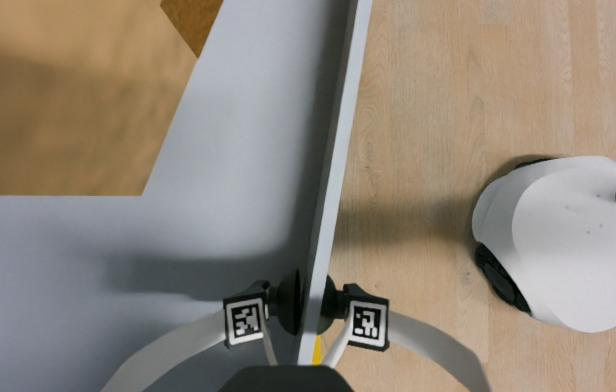

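{"method": "move", "body": {
  "blocking": false,
  "r1": {"base":{"translate_m":0.05,"strafe_m":-0.08},"pace":"slow","contact_limits":{"translate_m":0.6}}
}}

{"method": "wait", "body": {
  "seconds": 3
}}

{"method": "move", "body": {
  "blocking": false,
  "r1": {"joints":{"gripper_m":0.05},"pace":"slow"}
}}

{"method": "wait", "body": {
  "seconds": 3
}}

{"method": "move", "body": {
  "blocking": false,
  "r1": {"joints":{"lift_m":1.17},"pace":"default"}
}}

{"method": "wait", "body": {
  "seconds": 3
}}

{"method": "move", "body": {
  "blocking": false,
  "r1": {"joints":{"arm_m":0.2,"gripper_m":-0.03},"pace":"default"}
}}

{"method": "wait", "body": {
  "seconds": 3,
  "cameras": ["r1_wrist_camera","r1_head_camera","r1_head_right_camera"]
}}

Scene clock: 1151.23 s.
move: r1 moving
r1.base_odometry: x=-0.061 y=+1.125 heading=+2.429
r1.turned_by_wheels: +0.000
r1.turned_by_imu: +0.000
r1.base_tilt: forward=-1.6 right=+1.2
r1.lidar_m: 0.62 1.96 1.46 1.40 1.49 1.57 1.51 1.59 1.41 1.36 1.42 0.62
r1.base_status: translate_m moving; strafe_m moving
r1.joint_positions: lift_m=+0.925 arm_m=+0.500 wrist_yaw_rad=-0.003 wrist_pitch_rad=+1.578 wrist_roll_rad=+1.560 gripper_m=-0.037
r1.joint_status: not commanded
r1.measured_speeds: translate_m=+0.026 strafe_m=-0.041 rotate_rad=+0.000 lift_m=+0.000 arm_m=+0.000 wrist_yaw_rad=+0.000 wrist_pitch_rad=+0.002 wrist_roll_rad=+0.000
r1.motor_effort: lift_m=+15(15) arm_m=+4(5) wheel_0=+14(14) wheel_1=-1(4) wheel_2=-6(7)
r1.servo_current: wrist_yaw_rad=72(72) wrist_pitch_rad=52(52) wrist_roll_rad=52(65) gripper_m=72(78)
r1.contact_limits: translate_m 0.6
r1.hand_pose: x=+0.6686 y=-0.0874 z=+0.8151 quat_wxyz=(+0.500, +0.496, +0.504, -0.500) (m; r1's base frame)
r1.wrist_depth_mm: - 162 239 241 1025 1078 1042 / 122 172 239 241 1025 1042 1042 / 131 198 239 242 1042 1042 1060 / 151 236 238 241 1042 1008 831 / 236 237 239 241 1042 917 842 / 236 238 185 197 184 1060 831 / 236 236 239 153 1042 146 1060
r2: as last shown
r2.base_tilt: forward=-0.7 right=+0.0
r2.lidar_m: 0.81 0.62 3.51 3.67 4.64 4.45 1.77 1.28 1.21 1.31 1.41 1.33
r2.motor_effort: lift_m=+21(21) arm_m=-4(4) wheel_0=+9(10) wheel_1=-1(2) wheel_2=+5(6)
r2.servo_current: wrist_yaw_rad=59(78) wrist_pitch_rad=39(46) wrist_roll_rad=46(52) gripper_m=117(124)
r2.contact_limits: translate_m 0.8
r2.wrist_depth_mm: - - 256 162 225 213 204 / - - 258 163 228 215 - / - - 258 163 229 215 206 / - - 262 165 230 216 207 / - - - 164 231 219 209 / - - 186 165 179 218 210 / - - - - 231 216 211
pictures: none

Scene clock: 1152.97 s.
earlier move: r1 done
r1.base_odometry: x=-0.049 y=+1.206 heading=+2.429
r1.turned_by_wheels: +0.000
r1.turned_by_imu: +0.001
r1.base_tilt: forward=-1.6 right=+1.2
r1.lidar_m: 0.64 2.04 1.96 1.47 1.57 1.62 1.58 1.67 1.33 1.28 1.34 0.61
r1.base_status: done
r1.joint_positions: lift_m=+0.925 arm_m=+0.500 wrist_yaw_rad=-0.003 wrist_pitch_rad=+1.570 wrist_roll_rad=+1.560 gripper_m=-0.037
r1.joint_status: not commanded
r1.measured_speeds: all 0
r1.motor_effort: lift_m=+15(15) arm_m=+4(5) wheel_0=+9(16) wheel_1=-1(4) wheel_2=+1(7)
r1.servo_current: wrist_yaw_rad=33(72) wrist_pitch_rad=46(59) wrist_roll_rad=46(65) gripper_m=72(78)
r1.contact_limits: translate_m 0.6
r1.hand_pose: x=+0.6707 y=-0.0874 z=+0.8151 quat_wxyz=(+0.502, +0.498, +0.502, -0.498) (m; r1's base frame)
r1.wrist_depth_mm: 121 160 226 240 242 1042 1042 / 126 169 241 241 1025 1025 1042 / 140 196 240 242 1042 1042 1025 / 241 240 241 242 1042 1042 831 / 240 242 242 241 1042 1042 831 / 241 241 186 194 1008 1025 820 / 240 154 241 148 178 138 1042
r2.base_odometry: x=-2.798 y=+0.351 heading=-2.829
r2.turned_by_wheels: +0.000
r2.turned_by_imu: +0.000
r2.base_tilt: forward=-0.7 right=+0.1
r2.lidar_m: 0.80 0.63 3.51 3.69 4.64 4.47 1.73 1.29 1.22 1.31 1.40 1.33
r2.base_status: not commanded
r2.joint_positions: lift_m=+0.900 arm_m=+0.300 wrist_yaw_rad=+1.309 wrist_pitch_rad=+0.001 wrist_roll_rad=+0.000 gripper_m=-0.036
r2.joint_status: not commanded
r2.measured_speeds: all 0
r2.motor_effort: lift_m=+21(21) arm_m=-4(4) wheel_0=+9(10) wheel_1=-2(2) wheel_2=+6(6)
r2.servo_current: wrist_yaw_rad=72(78) wrist_pitch_rad=46(46) wrist_roll_rad=52(52) gripper_m=124(124)
r2.contact_limits: translate_m 0.8
r2.hand_pose: x=+0.6301 y=+0.2559 z=+1.0777 quat_wxyz=(+0.793, +0.000, +0.000, +0.609) (m; r2's base frame)
r2.wrist_depth_mm: - - 257 162 225 213 205 / - - 259 163 228 215 - / - - 260 163 229 216 206 / - - 262 165 231 216 208 / - - - 165 231 217 209 / - - 185 165 179 218 210 / - - - - 232 216 212
wait: 1.73 of 3 s (r1 has come to rest)
pictures: none

Scene clock: 1153.47 s.
move: r1 moving
r1.base_odometry: x=-0.049 y=+1.206 heading=+2.429
r1.turned_by_wheels: +0.000
r1.turned_by_imu: +0.000
r1.base_tilt: forward=-1.6 right=+1.3
r1.lidar_m: 0.64 2.03 1.99 1.47 1.56 1.62 1.55 1.66 1.34 1.28 1.36 0.61
r1.base_status: not commanded
r1.joint_positions: lift_m=+0.925 arm_m=+0.500 wrist_yaw_rad=-0.003 wrist_pitch_rad=+1.570 wrist_roll_rad=+1.560 gripper_m=-0.024
r1.joint_status: gripper_m moving
r1.measured_speeds: all 0
r1.motor_effort: lift_m=+15(15) arm_m=+4(4) wheel_0=+8(9) wheel_1=-1(1) wheel_2=+1(1)
r1.servo_current: wrist_yaw_rad=52(52) wrist_pitch_rad=39(46) wrist_roll_rad=46(59) gripper_m=46(65)
r1.contact_limits: translate_m 0.6
r1.hand_pose: x=+0.6707 y=-0.0874 z=+0.8151 quat_wxyz=(+0.502, +0.498, +0.502, -0.498) (m; r1's base frame)
r1.wrist_depth_mm: 121 160 225 242 242 1025 1042 / 126 170 242 242 1042 1025 1025 / 141 196 242 243 1025 1025 1025 / 241 242 242 242 1025 1025 831 / 241 243 242 243 1008 1042 831 / 242 242 188 196 189 1042 842 / 242 241 243 137 1042 133 1025
r2: as last shown
r2.base_tilt: forward=-0.7 right=+0.0
r2.lidar_m: 0.80 0.63 3.51 3.67 4.63 4.46 1.70 1.29 1.23 1.29 1.39 1.33
r2.motor_effort: lift_m=+21(21) arm_m=-4(4) wheel_0=+9(10) wheel_1=-1(2) wheel_2=+6(6)
r2.servo_current: wrist_yaw_rad=65(72) wrist_pitch_rad=39(46) wrist_roll_rad=46(59) gripper_m=117(124)
r2.contact_limits: translate_m 0.8
r2.wrist_depth_mm: - - 256 162 225 213 204 / - - 257 163 228 216 - / - - 259 163 229 216 206 / - - 260 165 231 217 208 / - - - 164 231 218 210 / - - 185 165 179 218 210 / - - - - 231 216 211
pictures: none

Scene clock: 1155.97 s.
earlier move: r1 done
r1.base_odometry: x=-0.049 y=+1.206 heading=+2.429
r1.turned_by_wheels: +0.000
r1.turned_by_imu: -0.001
r1.base_tilt: forward=-1.6 right=+1.3
r1.lidar_m: 0.64 2.04 1.98 1.47 1.58 1.62 1.56 1.67 1.33 1.27 1.35 0.63
r1.base_status: not commanded
r1.joint_positions: lift_m=+0.925 arm_m=+0.500 wrist_yaw_rad=-0.003 wrist_pitch_rad=+1.570 wrist_roll_rad=+1.560 gripper_m=+0.050
r1.joint_status: all done
r1.measured_speeds: all 0
r1.motor_effort: lift_m=+15(15) arm_m=+4(4) wheel_0=+4(9) wheel_1=-1(2) wheel_2=+1(1)
r1.servo_current: wrist_yaw_rad=78(78) wrist_pitch_rad=39(52) wrist_roll_rad=52(65) gripper_m=39(65)
r1.contact_limits: translate_m 0.6
r1.hand_pose: x=+0.6707 y=-0.0874 z=+0.8151 quat_wxyz=(+0.502, +0.498, +0.502, -0.498) (m; r1's base frame)
r1.wrist_depth_mm: 118 161 225 243 1025 1025 1042 / 126 174 242 243 1042 1042 1042 / 141 202 242 242 1042 1042 1025 / 240 241 242 243 1025 1042 831 / 240 242 243 243 1042 991 831 / 240 241 196 242 191 1042 831 / 241 241 241 142 1025 1042 1042
r2.base_odometry: x=-2.798 y=+0.351 heading=-2.829
r2.turned_by_wheels: +0.000
r2.turned_by_imu: +0.000
r2.base_tilt: forward=-0.7 right=+0.0
r2.lidar_m: 0.77 0.63 3.51 3.66 4.64 4.47 1.77 1.30 1.23 1.29 1.38 1.33
r2.base_status: not commanded
r2.joint_positions: lift_m=+0.900 arm_m=+0.300 wrist_yaw_rad=+1.309 wrist_pitch_rad=+0.001 wrist_roll_rad=+0.000 gripper_m=-0.036
r2.joint_status: not commanded
r2.measured_speeds: all 0
r2.motor_effort: lift_m=+21(21) arm_m=-4(4) wheel_0=+9(10) wheel_1=-1(2) wheel_2=+6(6)
r2.servo_current: wrist_yaw_rad=52(72) wrist_pitch_rad=33(46) wrist_roll_rad=65(65) gripper_m=117(124)
r2.contact_limits: translate_m 0.8
r2.hand_pose: x=+0.6301 y=+0.2559 z=+1.0777 quat_wxyz=(+0.793, +0.000, +0.000, +0.609) (m; r2's base frame)
r2.wrist_depth_mm: - - 257 162 225 213 204 / - - 258 163 228 215 - / - - 259 163 229 216 206 / - - 262 164 231 216 208 / - - - 164 231 218 209 / - - 185 165 180 218 210 / - - - - 232 215 211
wait: 2.50 of 3 s (r1 has come to rest)
pictures: none

Scene clock: 1156.47 s.
move: r1 moving
r1.base_odometry: x=-0.049 y=+1.206 heading=+2.429
r1.turned_by_wheels: +0.000
r1.turned_by_imu: +0.000
r1.base_tilt: forward=-1.6 right=+1.3
r1.lidar_m: 0.62 2.05 1.96 1.47 1.57 1.61 1.55 1.64 1.31 1.28 1.36 0.63
r1.base_status: not commanded
r1.joint_positions: lift_m=+0.963 arm_m=+0.500 wrist_yaw_rad=-0.003 wrist_pitch_rad=+1.570 wrist_roll_rad=+1.560 gripper_m=+0.050
r1.joint_status: lift_m moving
r1.measured_speeds: translate_m=+0.000 strafe_m=+0.000 rotate_rad=+0.000 lift_m=+0.146 arm_m=+0.000 wrist_yaw_rad=+0.000 wrist_pitch_rad=+0.000 wrist_roll_rad=+0.000
r1.motor_effort: lift_m=+25(26) arm_m=+4(4) wheel_0=+4(4) wheel_1=-1(1) wheel_2=+1(1)
r1.servo_current: wrist_yaw_rad=39(65) wrist_pitch_rad=52(52) wrist_roll_rad=52(65) gripper_m=39(46)
r1.contact_limits: translate_m 0.6
r1.hand_pose: x=+0.6708 y=-0.0874 z=+0.8524 quat_wxyz=(+0.502, +0.498, +0.502, -0.498) (m; r1's base frame)
r1.wrist_depth_mm: 121 157 226 276 1078 1060 1060 / 125 175 274 274 1078 1060 1078 / 141 203 276 274 1060 1060 1078 / 272 272 273 274 1078 1060 866 / 272 272 274 273 1078 976 866 / 273 272 195 274 191 1078 842 / 273 272 273 143 1060 1060 1060
r2: as last shown
r2.lidar_m: 0.81 0.63 3.51 3.67 4.65 4.44 1.74 1.30 1.23 1.30 1.39 1.33
r2.servo_current: wrist_yaw_rad=59(72) wrist_pitch_rad=39(46) wrist_roll_rad=52(52) gripper_m=124(124)
r2.contact_limits: translate_m 0.8
r2.wrist_depth_mm: - - 257 162 225 212 204 / - - 258 163 229 215 - / - - 258 163 229 216 206 / - - 262 165 231 216 208 / - - - 164 231 217 210 / - - 186 165 179 219 211 / - - - - 233 215 211
pictures: none

Scene clock: 1158.07 s.
earlier move: r1 done
r1.base_odometry: x=-0.049 y=+1.206 heading=+2.429
r1.turned_by_wheels: +0.000
r1.turned_by_imu: +0.000
r1.base_tilt: forward=-1.6 right=+1.3
r1.lidar_m: 0.61 2.07 1.98 1.47 1.59 1.63 1.55 1.66 1.37 1.30 1.37 0.63
r1.base_status: not commanded
r1.joint_positions: lift_m=+1.170 arm_m=+0.500 wrist_yaw_rad=-0.003 wrist_pitch_rad=+1.570 wrist_roll_rad=+1.560 gripper_m=+0.050
r1.joint_status: all done
r1.measured_speeds: all 0
r1.motor_effort: lift_m=+24(27) arm_m=+4(4) wheel_0=+4(4) wheel_1=-1(1) wheel_2=+1(1)
r1.servo_current: wrist_yaw_rad=46(78) wrist_pitch_rad=39(52) wrist_roll_rad=52(65) gripper_m=39(52)
r1.contact_limits: translate_m 0.6
r1.hand_pose: x=+0.6708 y=-0.0874 z=+1.0593 quat_wxyz=(+0.502, +0.498, +0.502, -0.498) (m; r1's base frame)
r1.wrist_depth_mm: 207 207 226 459 1281 1308 1281 / 206 207 277 484 1281 1255 1255 / 206 208 353 488 1281 1229 1281 / 477 480 484 484 1281 1060 1078 / 484 480 484 488 1308 1060 1078 / 480 484 195 1281 191 1281 1281 / - 148 186 143 1308 1281 1255
r2.base_odometry: x=-2.798 y=+0.351 heading=-2.829
r2.turned_by_wheels: +0.000
r2.turned_by_imu: +0.000
r2.base_tilt: forward=-0.7 right=+0.1
r2.lidar_m: 0.84 0.63 3.48 3.67 4.63 4.47 1.76 1.27 1.23 1.29 1.39 1.32
r2.base_status: not commanded
r2.joint_positions: lift_m=+0.900 arm_m=+0.300 wrist_yaw_rad=+1.309 wrist_pitch_rad=+0.001 wrist_roll_rad=+0.000 gripper_m=-0.036
r2.joint_status: not commanded
r2.measured_speeds: all 0
r2.motor_effort: lift_m=+21(21) arm_m=-4(4) wheel_0=+9(10) wheel_1=-1(2) wheel_2=+6(6)
r2.servo_current: wrist_yaw_rad=65(72) wrist_pitch_rad=46(46) wrist_roll_rad=46(59) gripper_m=124(130)
r2.contact_limits: translate_m 0.8
r2.hand_pose: x=+0.6301 y=+0.2559 z=+1.0777 quat_wxyz=(+0.793, +0.000, +0.000, +0.609) (m; r2's base frame)
r2.wrist_depth_mm: - - 256 162 225 212 204 / - - 258 163 228 216 - / - - 259 163 228 215 206 / - - 262 165 230 216 207 / - - - 164 231 218 209 / - - 185 165 180 218 209 / - - - - 231 216 211
wait: 1.60 of 3 s (r1 has come to rest)
pictures: none

Scene clock: 1158.57 s.
move: r1 moving
r1.base_odometry: x=-0.049 y=+1.206 heading=+2.429
r1.turned_by_wheels: +0.000
r1.turned_by_imu: +0.000
r1.base_tilt: forward=-1.6 right=+1.3
r1.lidar_m: 0.62 2.04 1.96 1.46 1.56 1.59 1.57 1.66 1.32 1.30 1.38 0.61
r1.base_status: not commanded
r1.joint_positions: lift_m=+1.170 arm_m=+0.449 wrist_yaw_rad=-0.002 wrist_pitch_rad=+1.570 wrist_roll_rad=+1.560 gripper_m=+0.031
r1.joint_status: arm_m moving; gripper_m moving
r1.measured_speeds: translate_m=+0.000 strafe_m=+0.000 rotate_rad=+0.000 lift_m=+0.000 arm_m=-0.195 wrist_yaw_rad=+0.000 wrist_pitch_rad=+0.000 wrist_roll_rad=+0.000
r1.motor_effort: lift_m=+24(24) arm_m=-5(7) wheel_0=+3(4) wheel_1=-1(1) wheel_2=+1(1)
r1.servo_current: wrist_yaw_rad=39(59) wrist_pitch_rad=39(46) wrist_roll_rad=52(52) gripper_m=111(111)
r1.contact_limits: translate_m 0.6
r1.hand_pose: x=+0.6201 y=-0.0874 z=+1.0593 quat_wxyz=(+0.502, +0.498, +0.502, -0.498) (m; r1's base frame)
r1.wrist_depth_mm: 208 208 301 484 1281 1281 1281 / 207 232 370 484 1281 1308 1308 / 207 271 480 480 1281 1281 1281 / 480 480 488 1308 1281 1078 1281 / 480 484 484 1255 1281 1060 1078 / 484 484 195 1255 190 1255 1308 / - 152 180 160 1281 1255 1308
r2: as last shown
r2.base_tilt: forward=-0.7 right=+0.0
r2.lidar_m: 0.80 0.61 3.51 3.67 4.61 4.47 1.74 1.28 1.21 1.30 1.41 1.32
r2.servo_current: wrist_yaw_rad=65(72) wrist_pitch_rad=39(46) wrist_roll_rad=46(52) gripper_m=124(130)
r2.contact_limits: translate_m 0.8
r2.wrist_depth_mm: - - 257 163 225 213 204 / - - 257 163 228 216 - / - - 259 163 229 216 206 / - - 262 165 230 217 207 / - - - 165 231 218 208 / - - 185 165 180 218 209 / - - - - 231 216 211
pictures: none

Scene clock: 1160.07 s.
earlier move: r1 done
r1.base_odometry: x=-0.049 y=+1.206 heading=+2.429
r1.turned_by_wheels: +0.000
r1.turned_by_imu: +0.000
r1.base_tilt: forward=-1.6 right=+1.3
r1.lidar_m: 0.62 2.06 1.97 1.46 1.57 1.58 1.57 1.64 1.37 1.31 1.36 0.62
r1.base_status: not commanded
r1.joint_positions: lift_m=+1.170 arm_m=+0.200 wrist_yaw_rad=-0.002 wrist_pitch_rad=+1.570 wrist_roll_rad=+1.560 gripper_m=-0.029
r1.joint_status: all done
r1.measured_speeds: all 0
r1.motor_effort: lift_m=+24(24) arm_m=-4(7) wheel_0=+3(4) wheel_1=-1(1) wheel_2=+1(1)
r1.servo_current: wrist_yaw_rad=52(65) wrist_pitch_rad=46(52) wrist_roll_rad=46(65) gripper_m=65(124)
r1.contact_limits: translate_m 0.6
r1.hand_pose: x=+0.3709 y=-0.0874 z=+1.0593 quat_wxyz=(+0.502, +0.498, +0.502, -0.498) (m; r1's base frame)
r1.wrist_depth_mm: 452 - 1281 1255 1281 1255 1281 / 462 - 1255 1255 1255 1308 1281 / 484 - 1281 1255 1281 1281 1281 / 484 - 1255 1255 1098 1098 1308 / - - 1281 1281 1060 1060 1281 / 559 1229 187 200 1060 1308 1281 / 1255 144 180 1255 172 1281 1308
r2.base_odometry: x=-2.798 y=+0.351 heading=-2.829
r2.turned_by_wheels: +0.000
r2.turned_by_imu: +0.000
r2.base_tilt: forward=-0.7 right=+0.1
r2.lidar_m: 0.80 0.64 3.50 3.67 4.63 4.47 1.75 1.30 1.23 1.29 1.40 1.34
r2.base_status: not commanded
r2.joint_positions: lift_m=+0.900 arm_m=+0.300 wrist_yaw_rad=+1.309 wrist_pitch_rad=+0.001 wrist_roll_rad=+0.000 gripper_m=-0.036
r2.joint_status: not commanded
r2.measured_speeds: all 0
r2.motor_effort: lift_m=+21(21) arm_m=-4(5) wheel_0=+9(10) wheel_1=-1(2) wheel_2=+6(6)
r2.servo_current: wrist_yaw_rad=59(72) wrist_pitch_rad=33(46) wrist_roll_rad=46(59) gripper_m=124(130)
r2.contact_limits: translate_m 0.8
r2.hand_pose: x=+0.6301 y=+0.2559 z=+1.0777 quat_wxyz=(+0.793, +0.000, +0.000, +0.609) (m; r2's base frame)
r2.wrist_depth_mm: - - 257 162 226 213 204 / - - 257 163 229 215 - / - - 260 163 228 216 206 / - - 262 165 230 216 208 / - - - 164 232 218 209 / - - 185 165 179 218 211 / - - - - 232 216 210
wait: 1.50 of 3 s (r1 has come to rest)
pictures: r1_head_camera, r1_head_right_camera, r1_wrist_camera
Images, in order (width x height): r1_head_camera 420x560, r1_head_right_camera 420x672, r1_wrist_camera 616x392.

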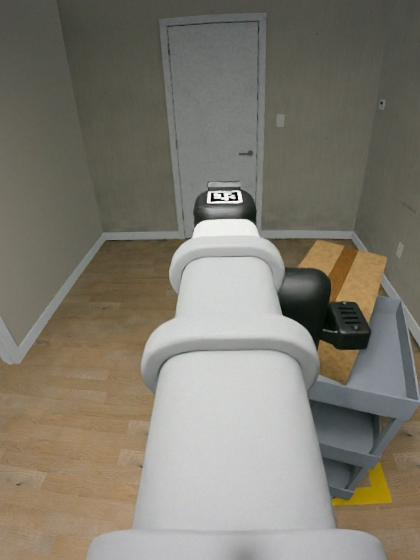

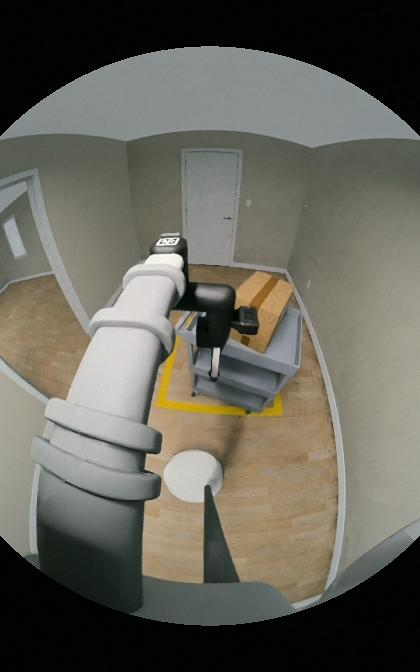

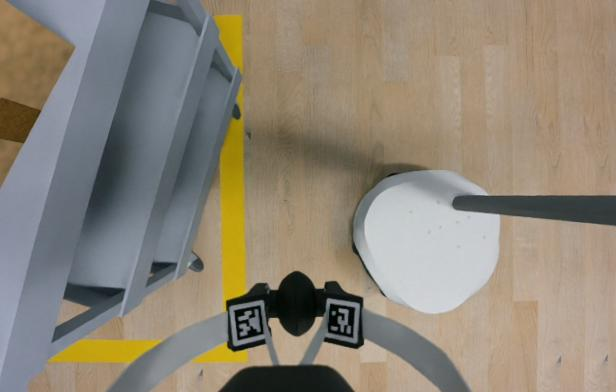

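{"method": "move", "body": {
  "blocking": false,
  "cameras": ["all"]
}}

Scene clock: 1179.57 s.
r1.base_odometry: x=-0.049 y=+1.206 heading=+2.429
r1.turned_by_wheels: +0.000
r1.turned_by_imu: +0.000
r1.base_tilt: forward=-1.6 right=+1.3
r1.lidar_m: 0.64 2.05 1.94 1.49 1.54 1.62 1.56 1.69 1.32 1.31 1.39 0.63
r1.base_status: not commanded
r1.joint_positions: lift_m=+1.170 arm_m=+0.200 wrist_yaw_rad=-0.002 wrist_pitch_rad=+1.570 wrist_roll_rad=+1.560 gripper_m=-0.029
r1.joint_status: all done
r1.measured_speeds: all 0
r1.motor_effort: lift_m=+24(24) arm_m=-4(7) wheel_0=+3(4) wheel_1=-1(1) wheel_2=+1(1)
r1.servo_current: wrist_yaw_rad=65(65) wrist_pitch_rad=39(52) wrist_roll_rad=52(65) gripper_m=59(124)
r1.contact_limits: translate_m 0.6
r1.hand_pose: x=+0.3709 y=-0.0874 z=+1.0593 quat_wxyz=(+0.502, +0.498, +0.502, -0.498) (m; r1's base frame)
r1.wrist_depth_mm: 455 - 1255 1255 1281 1229 1255 / 459 - 1255 1229 1281 1281 1281 / 480 - 1281 1255 1281 1308 1255 / 480 - 1255 1281 1060 1060 1281 / - - 1281 1281 1078 1078 1308 / 564 1255 188 200 1060 1281 1281 / 1255 144 179 1281 173 1281 1255
r2.base_odometry: x=-2.798 y=+0.351 heading=-2.829
r2.turned_by_wheels: +0.000
r2.turned_by_imu: +0.000
r2.base_tilt: forward=-0.7 right=+0.1
r2.lidar_m: 0.77 0.60 3.51 3.68 4.64 4.47 1.73 1.29 1.22 1.30 1.40 1.33
r2.base_status: not commanded
r2.joint_positions: lift_m=+0.900 arm_m=+0.300 wrist_yaw_rad=+1.309 wrist_pitch_rad=+0.001 wrist_roll_rad=+0.000 gripper_m=-0.036
r2.joint_status: not commanded
r2.measured_speeds: all 0
r2.motor_effort: lift_m=+21(21) arm_m=-4(5) wheel_0=+9(10) wheel_1=-1(2) wheel_2=+6(6)
r2.servo_current: wrist_yaw_rad=59(72) wrist_pitch_rad=39(46) wrist_roll_rad=46(59) gripper_m=124(130)
r2.contact_limits: translate_m 0.8
r2.hand_pose: x=+0.6301 y=+0.2559 z=+1.0777 quat_wxyz=(+0.793, +0.000, +0.000, +0.609) (m; r2's base frame)
r2.wrist_depth_mm: - - 255 162 225 213 204 / - - 257 162 228 215 - / - - 259 163 228 216 206 / - - 262 165 230 216 207 / - - - 165 231 217 210 / - - 185 165 180 219 210 / - - - - 231 216 211
pictures: r1_head_camera, r1_head_left_camera, r1_head_right_camera, r1_wrist_camera, r2_head_camera, r2_head_left_camera, r2_head_right_camera, r2_wrist_camera
Images, in order (width x height): r1_head_camera 420x560, r1_head_left_camera 420x672, r1_head_right_camera 420x672, r1_wrist_camera 616x392, r2_head_camera 420x560, r2_head_left_camera 420x672, r2_head_right_camera 420x672, r2_wrist_camera 616x392.

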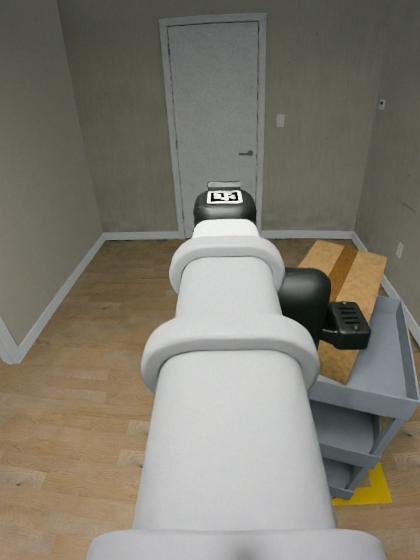

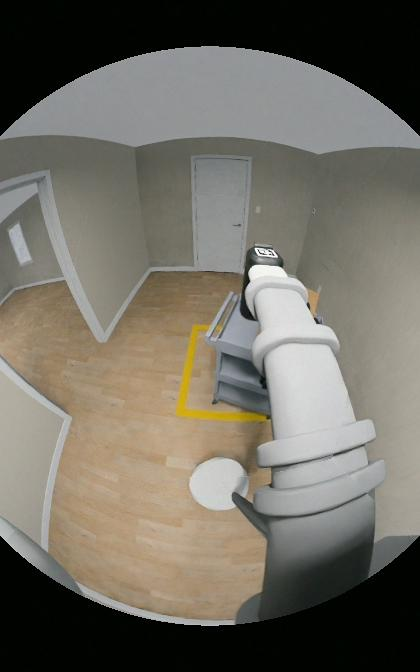

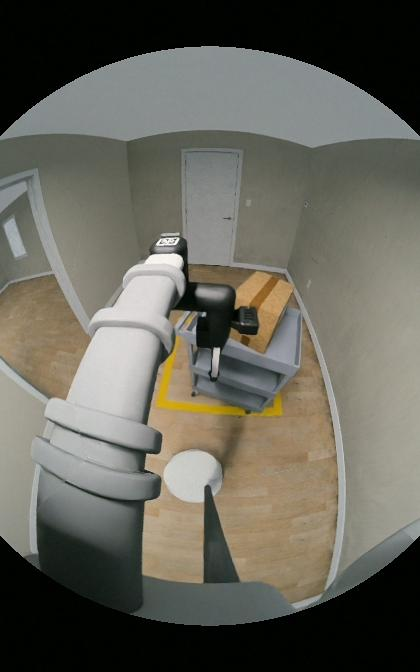

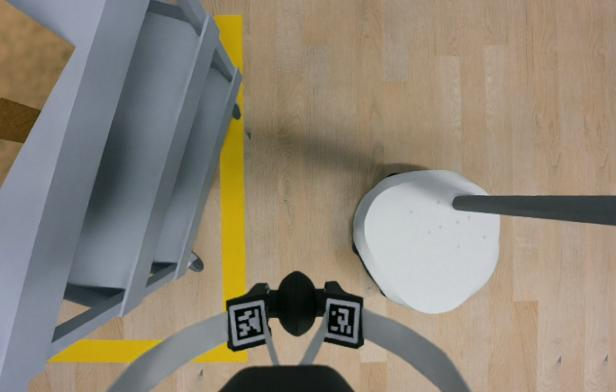

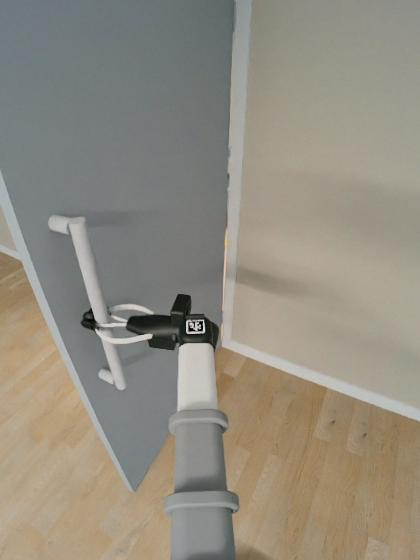

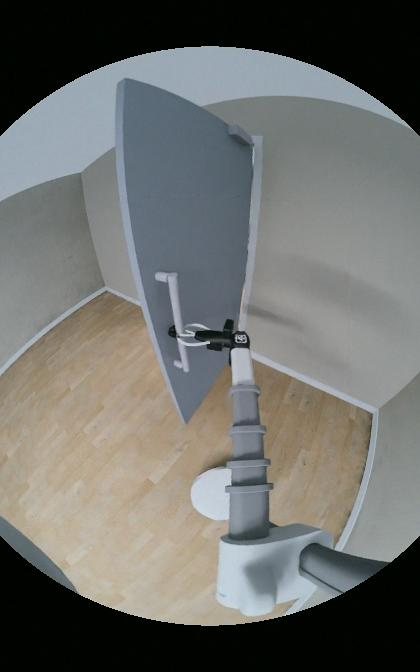

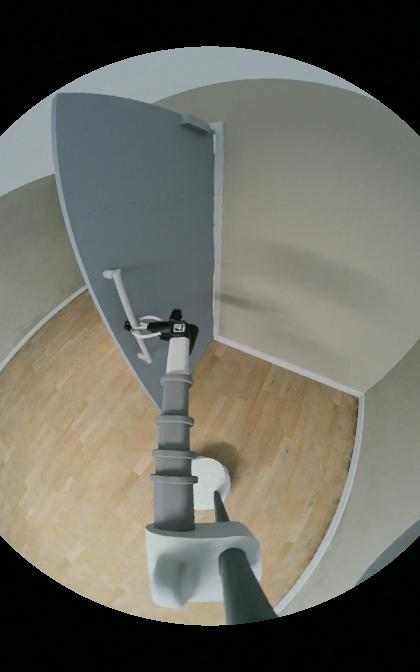

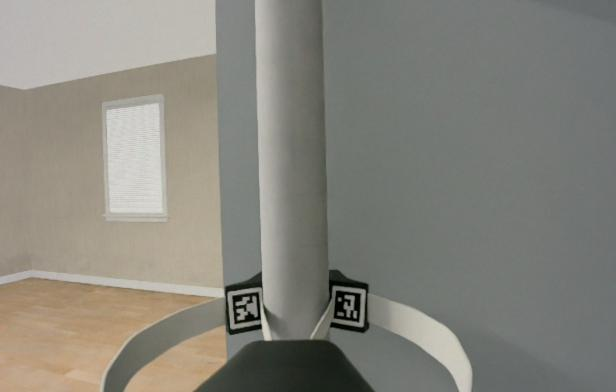

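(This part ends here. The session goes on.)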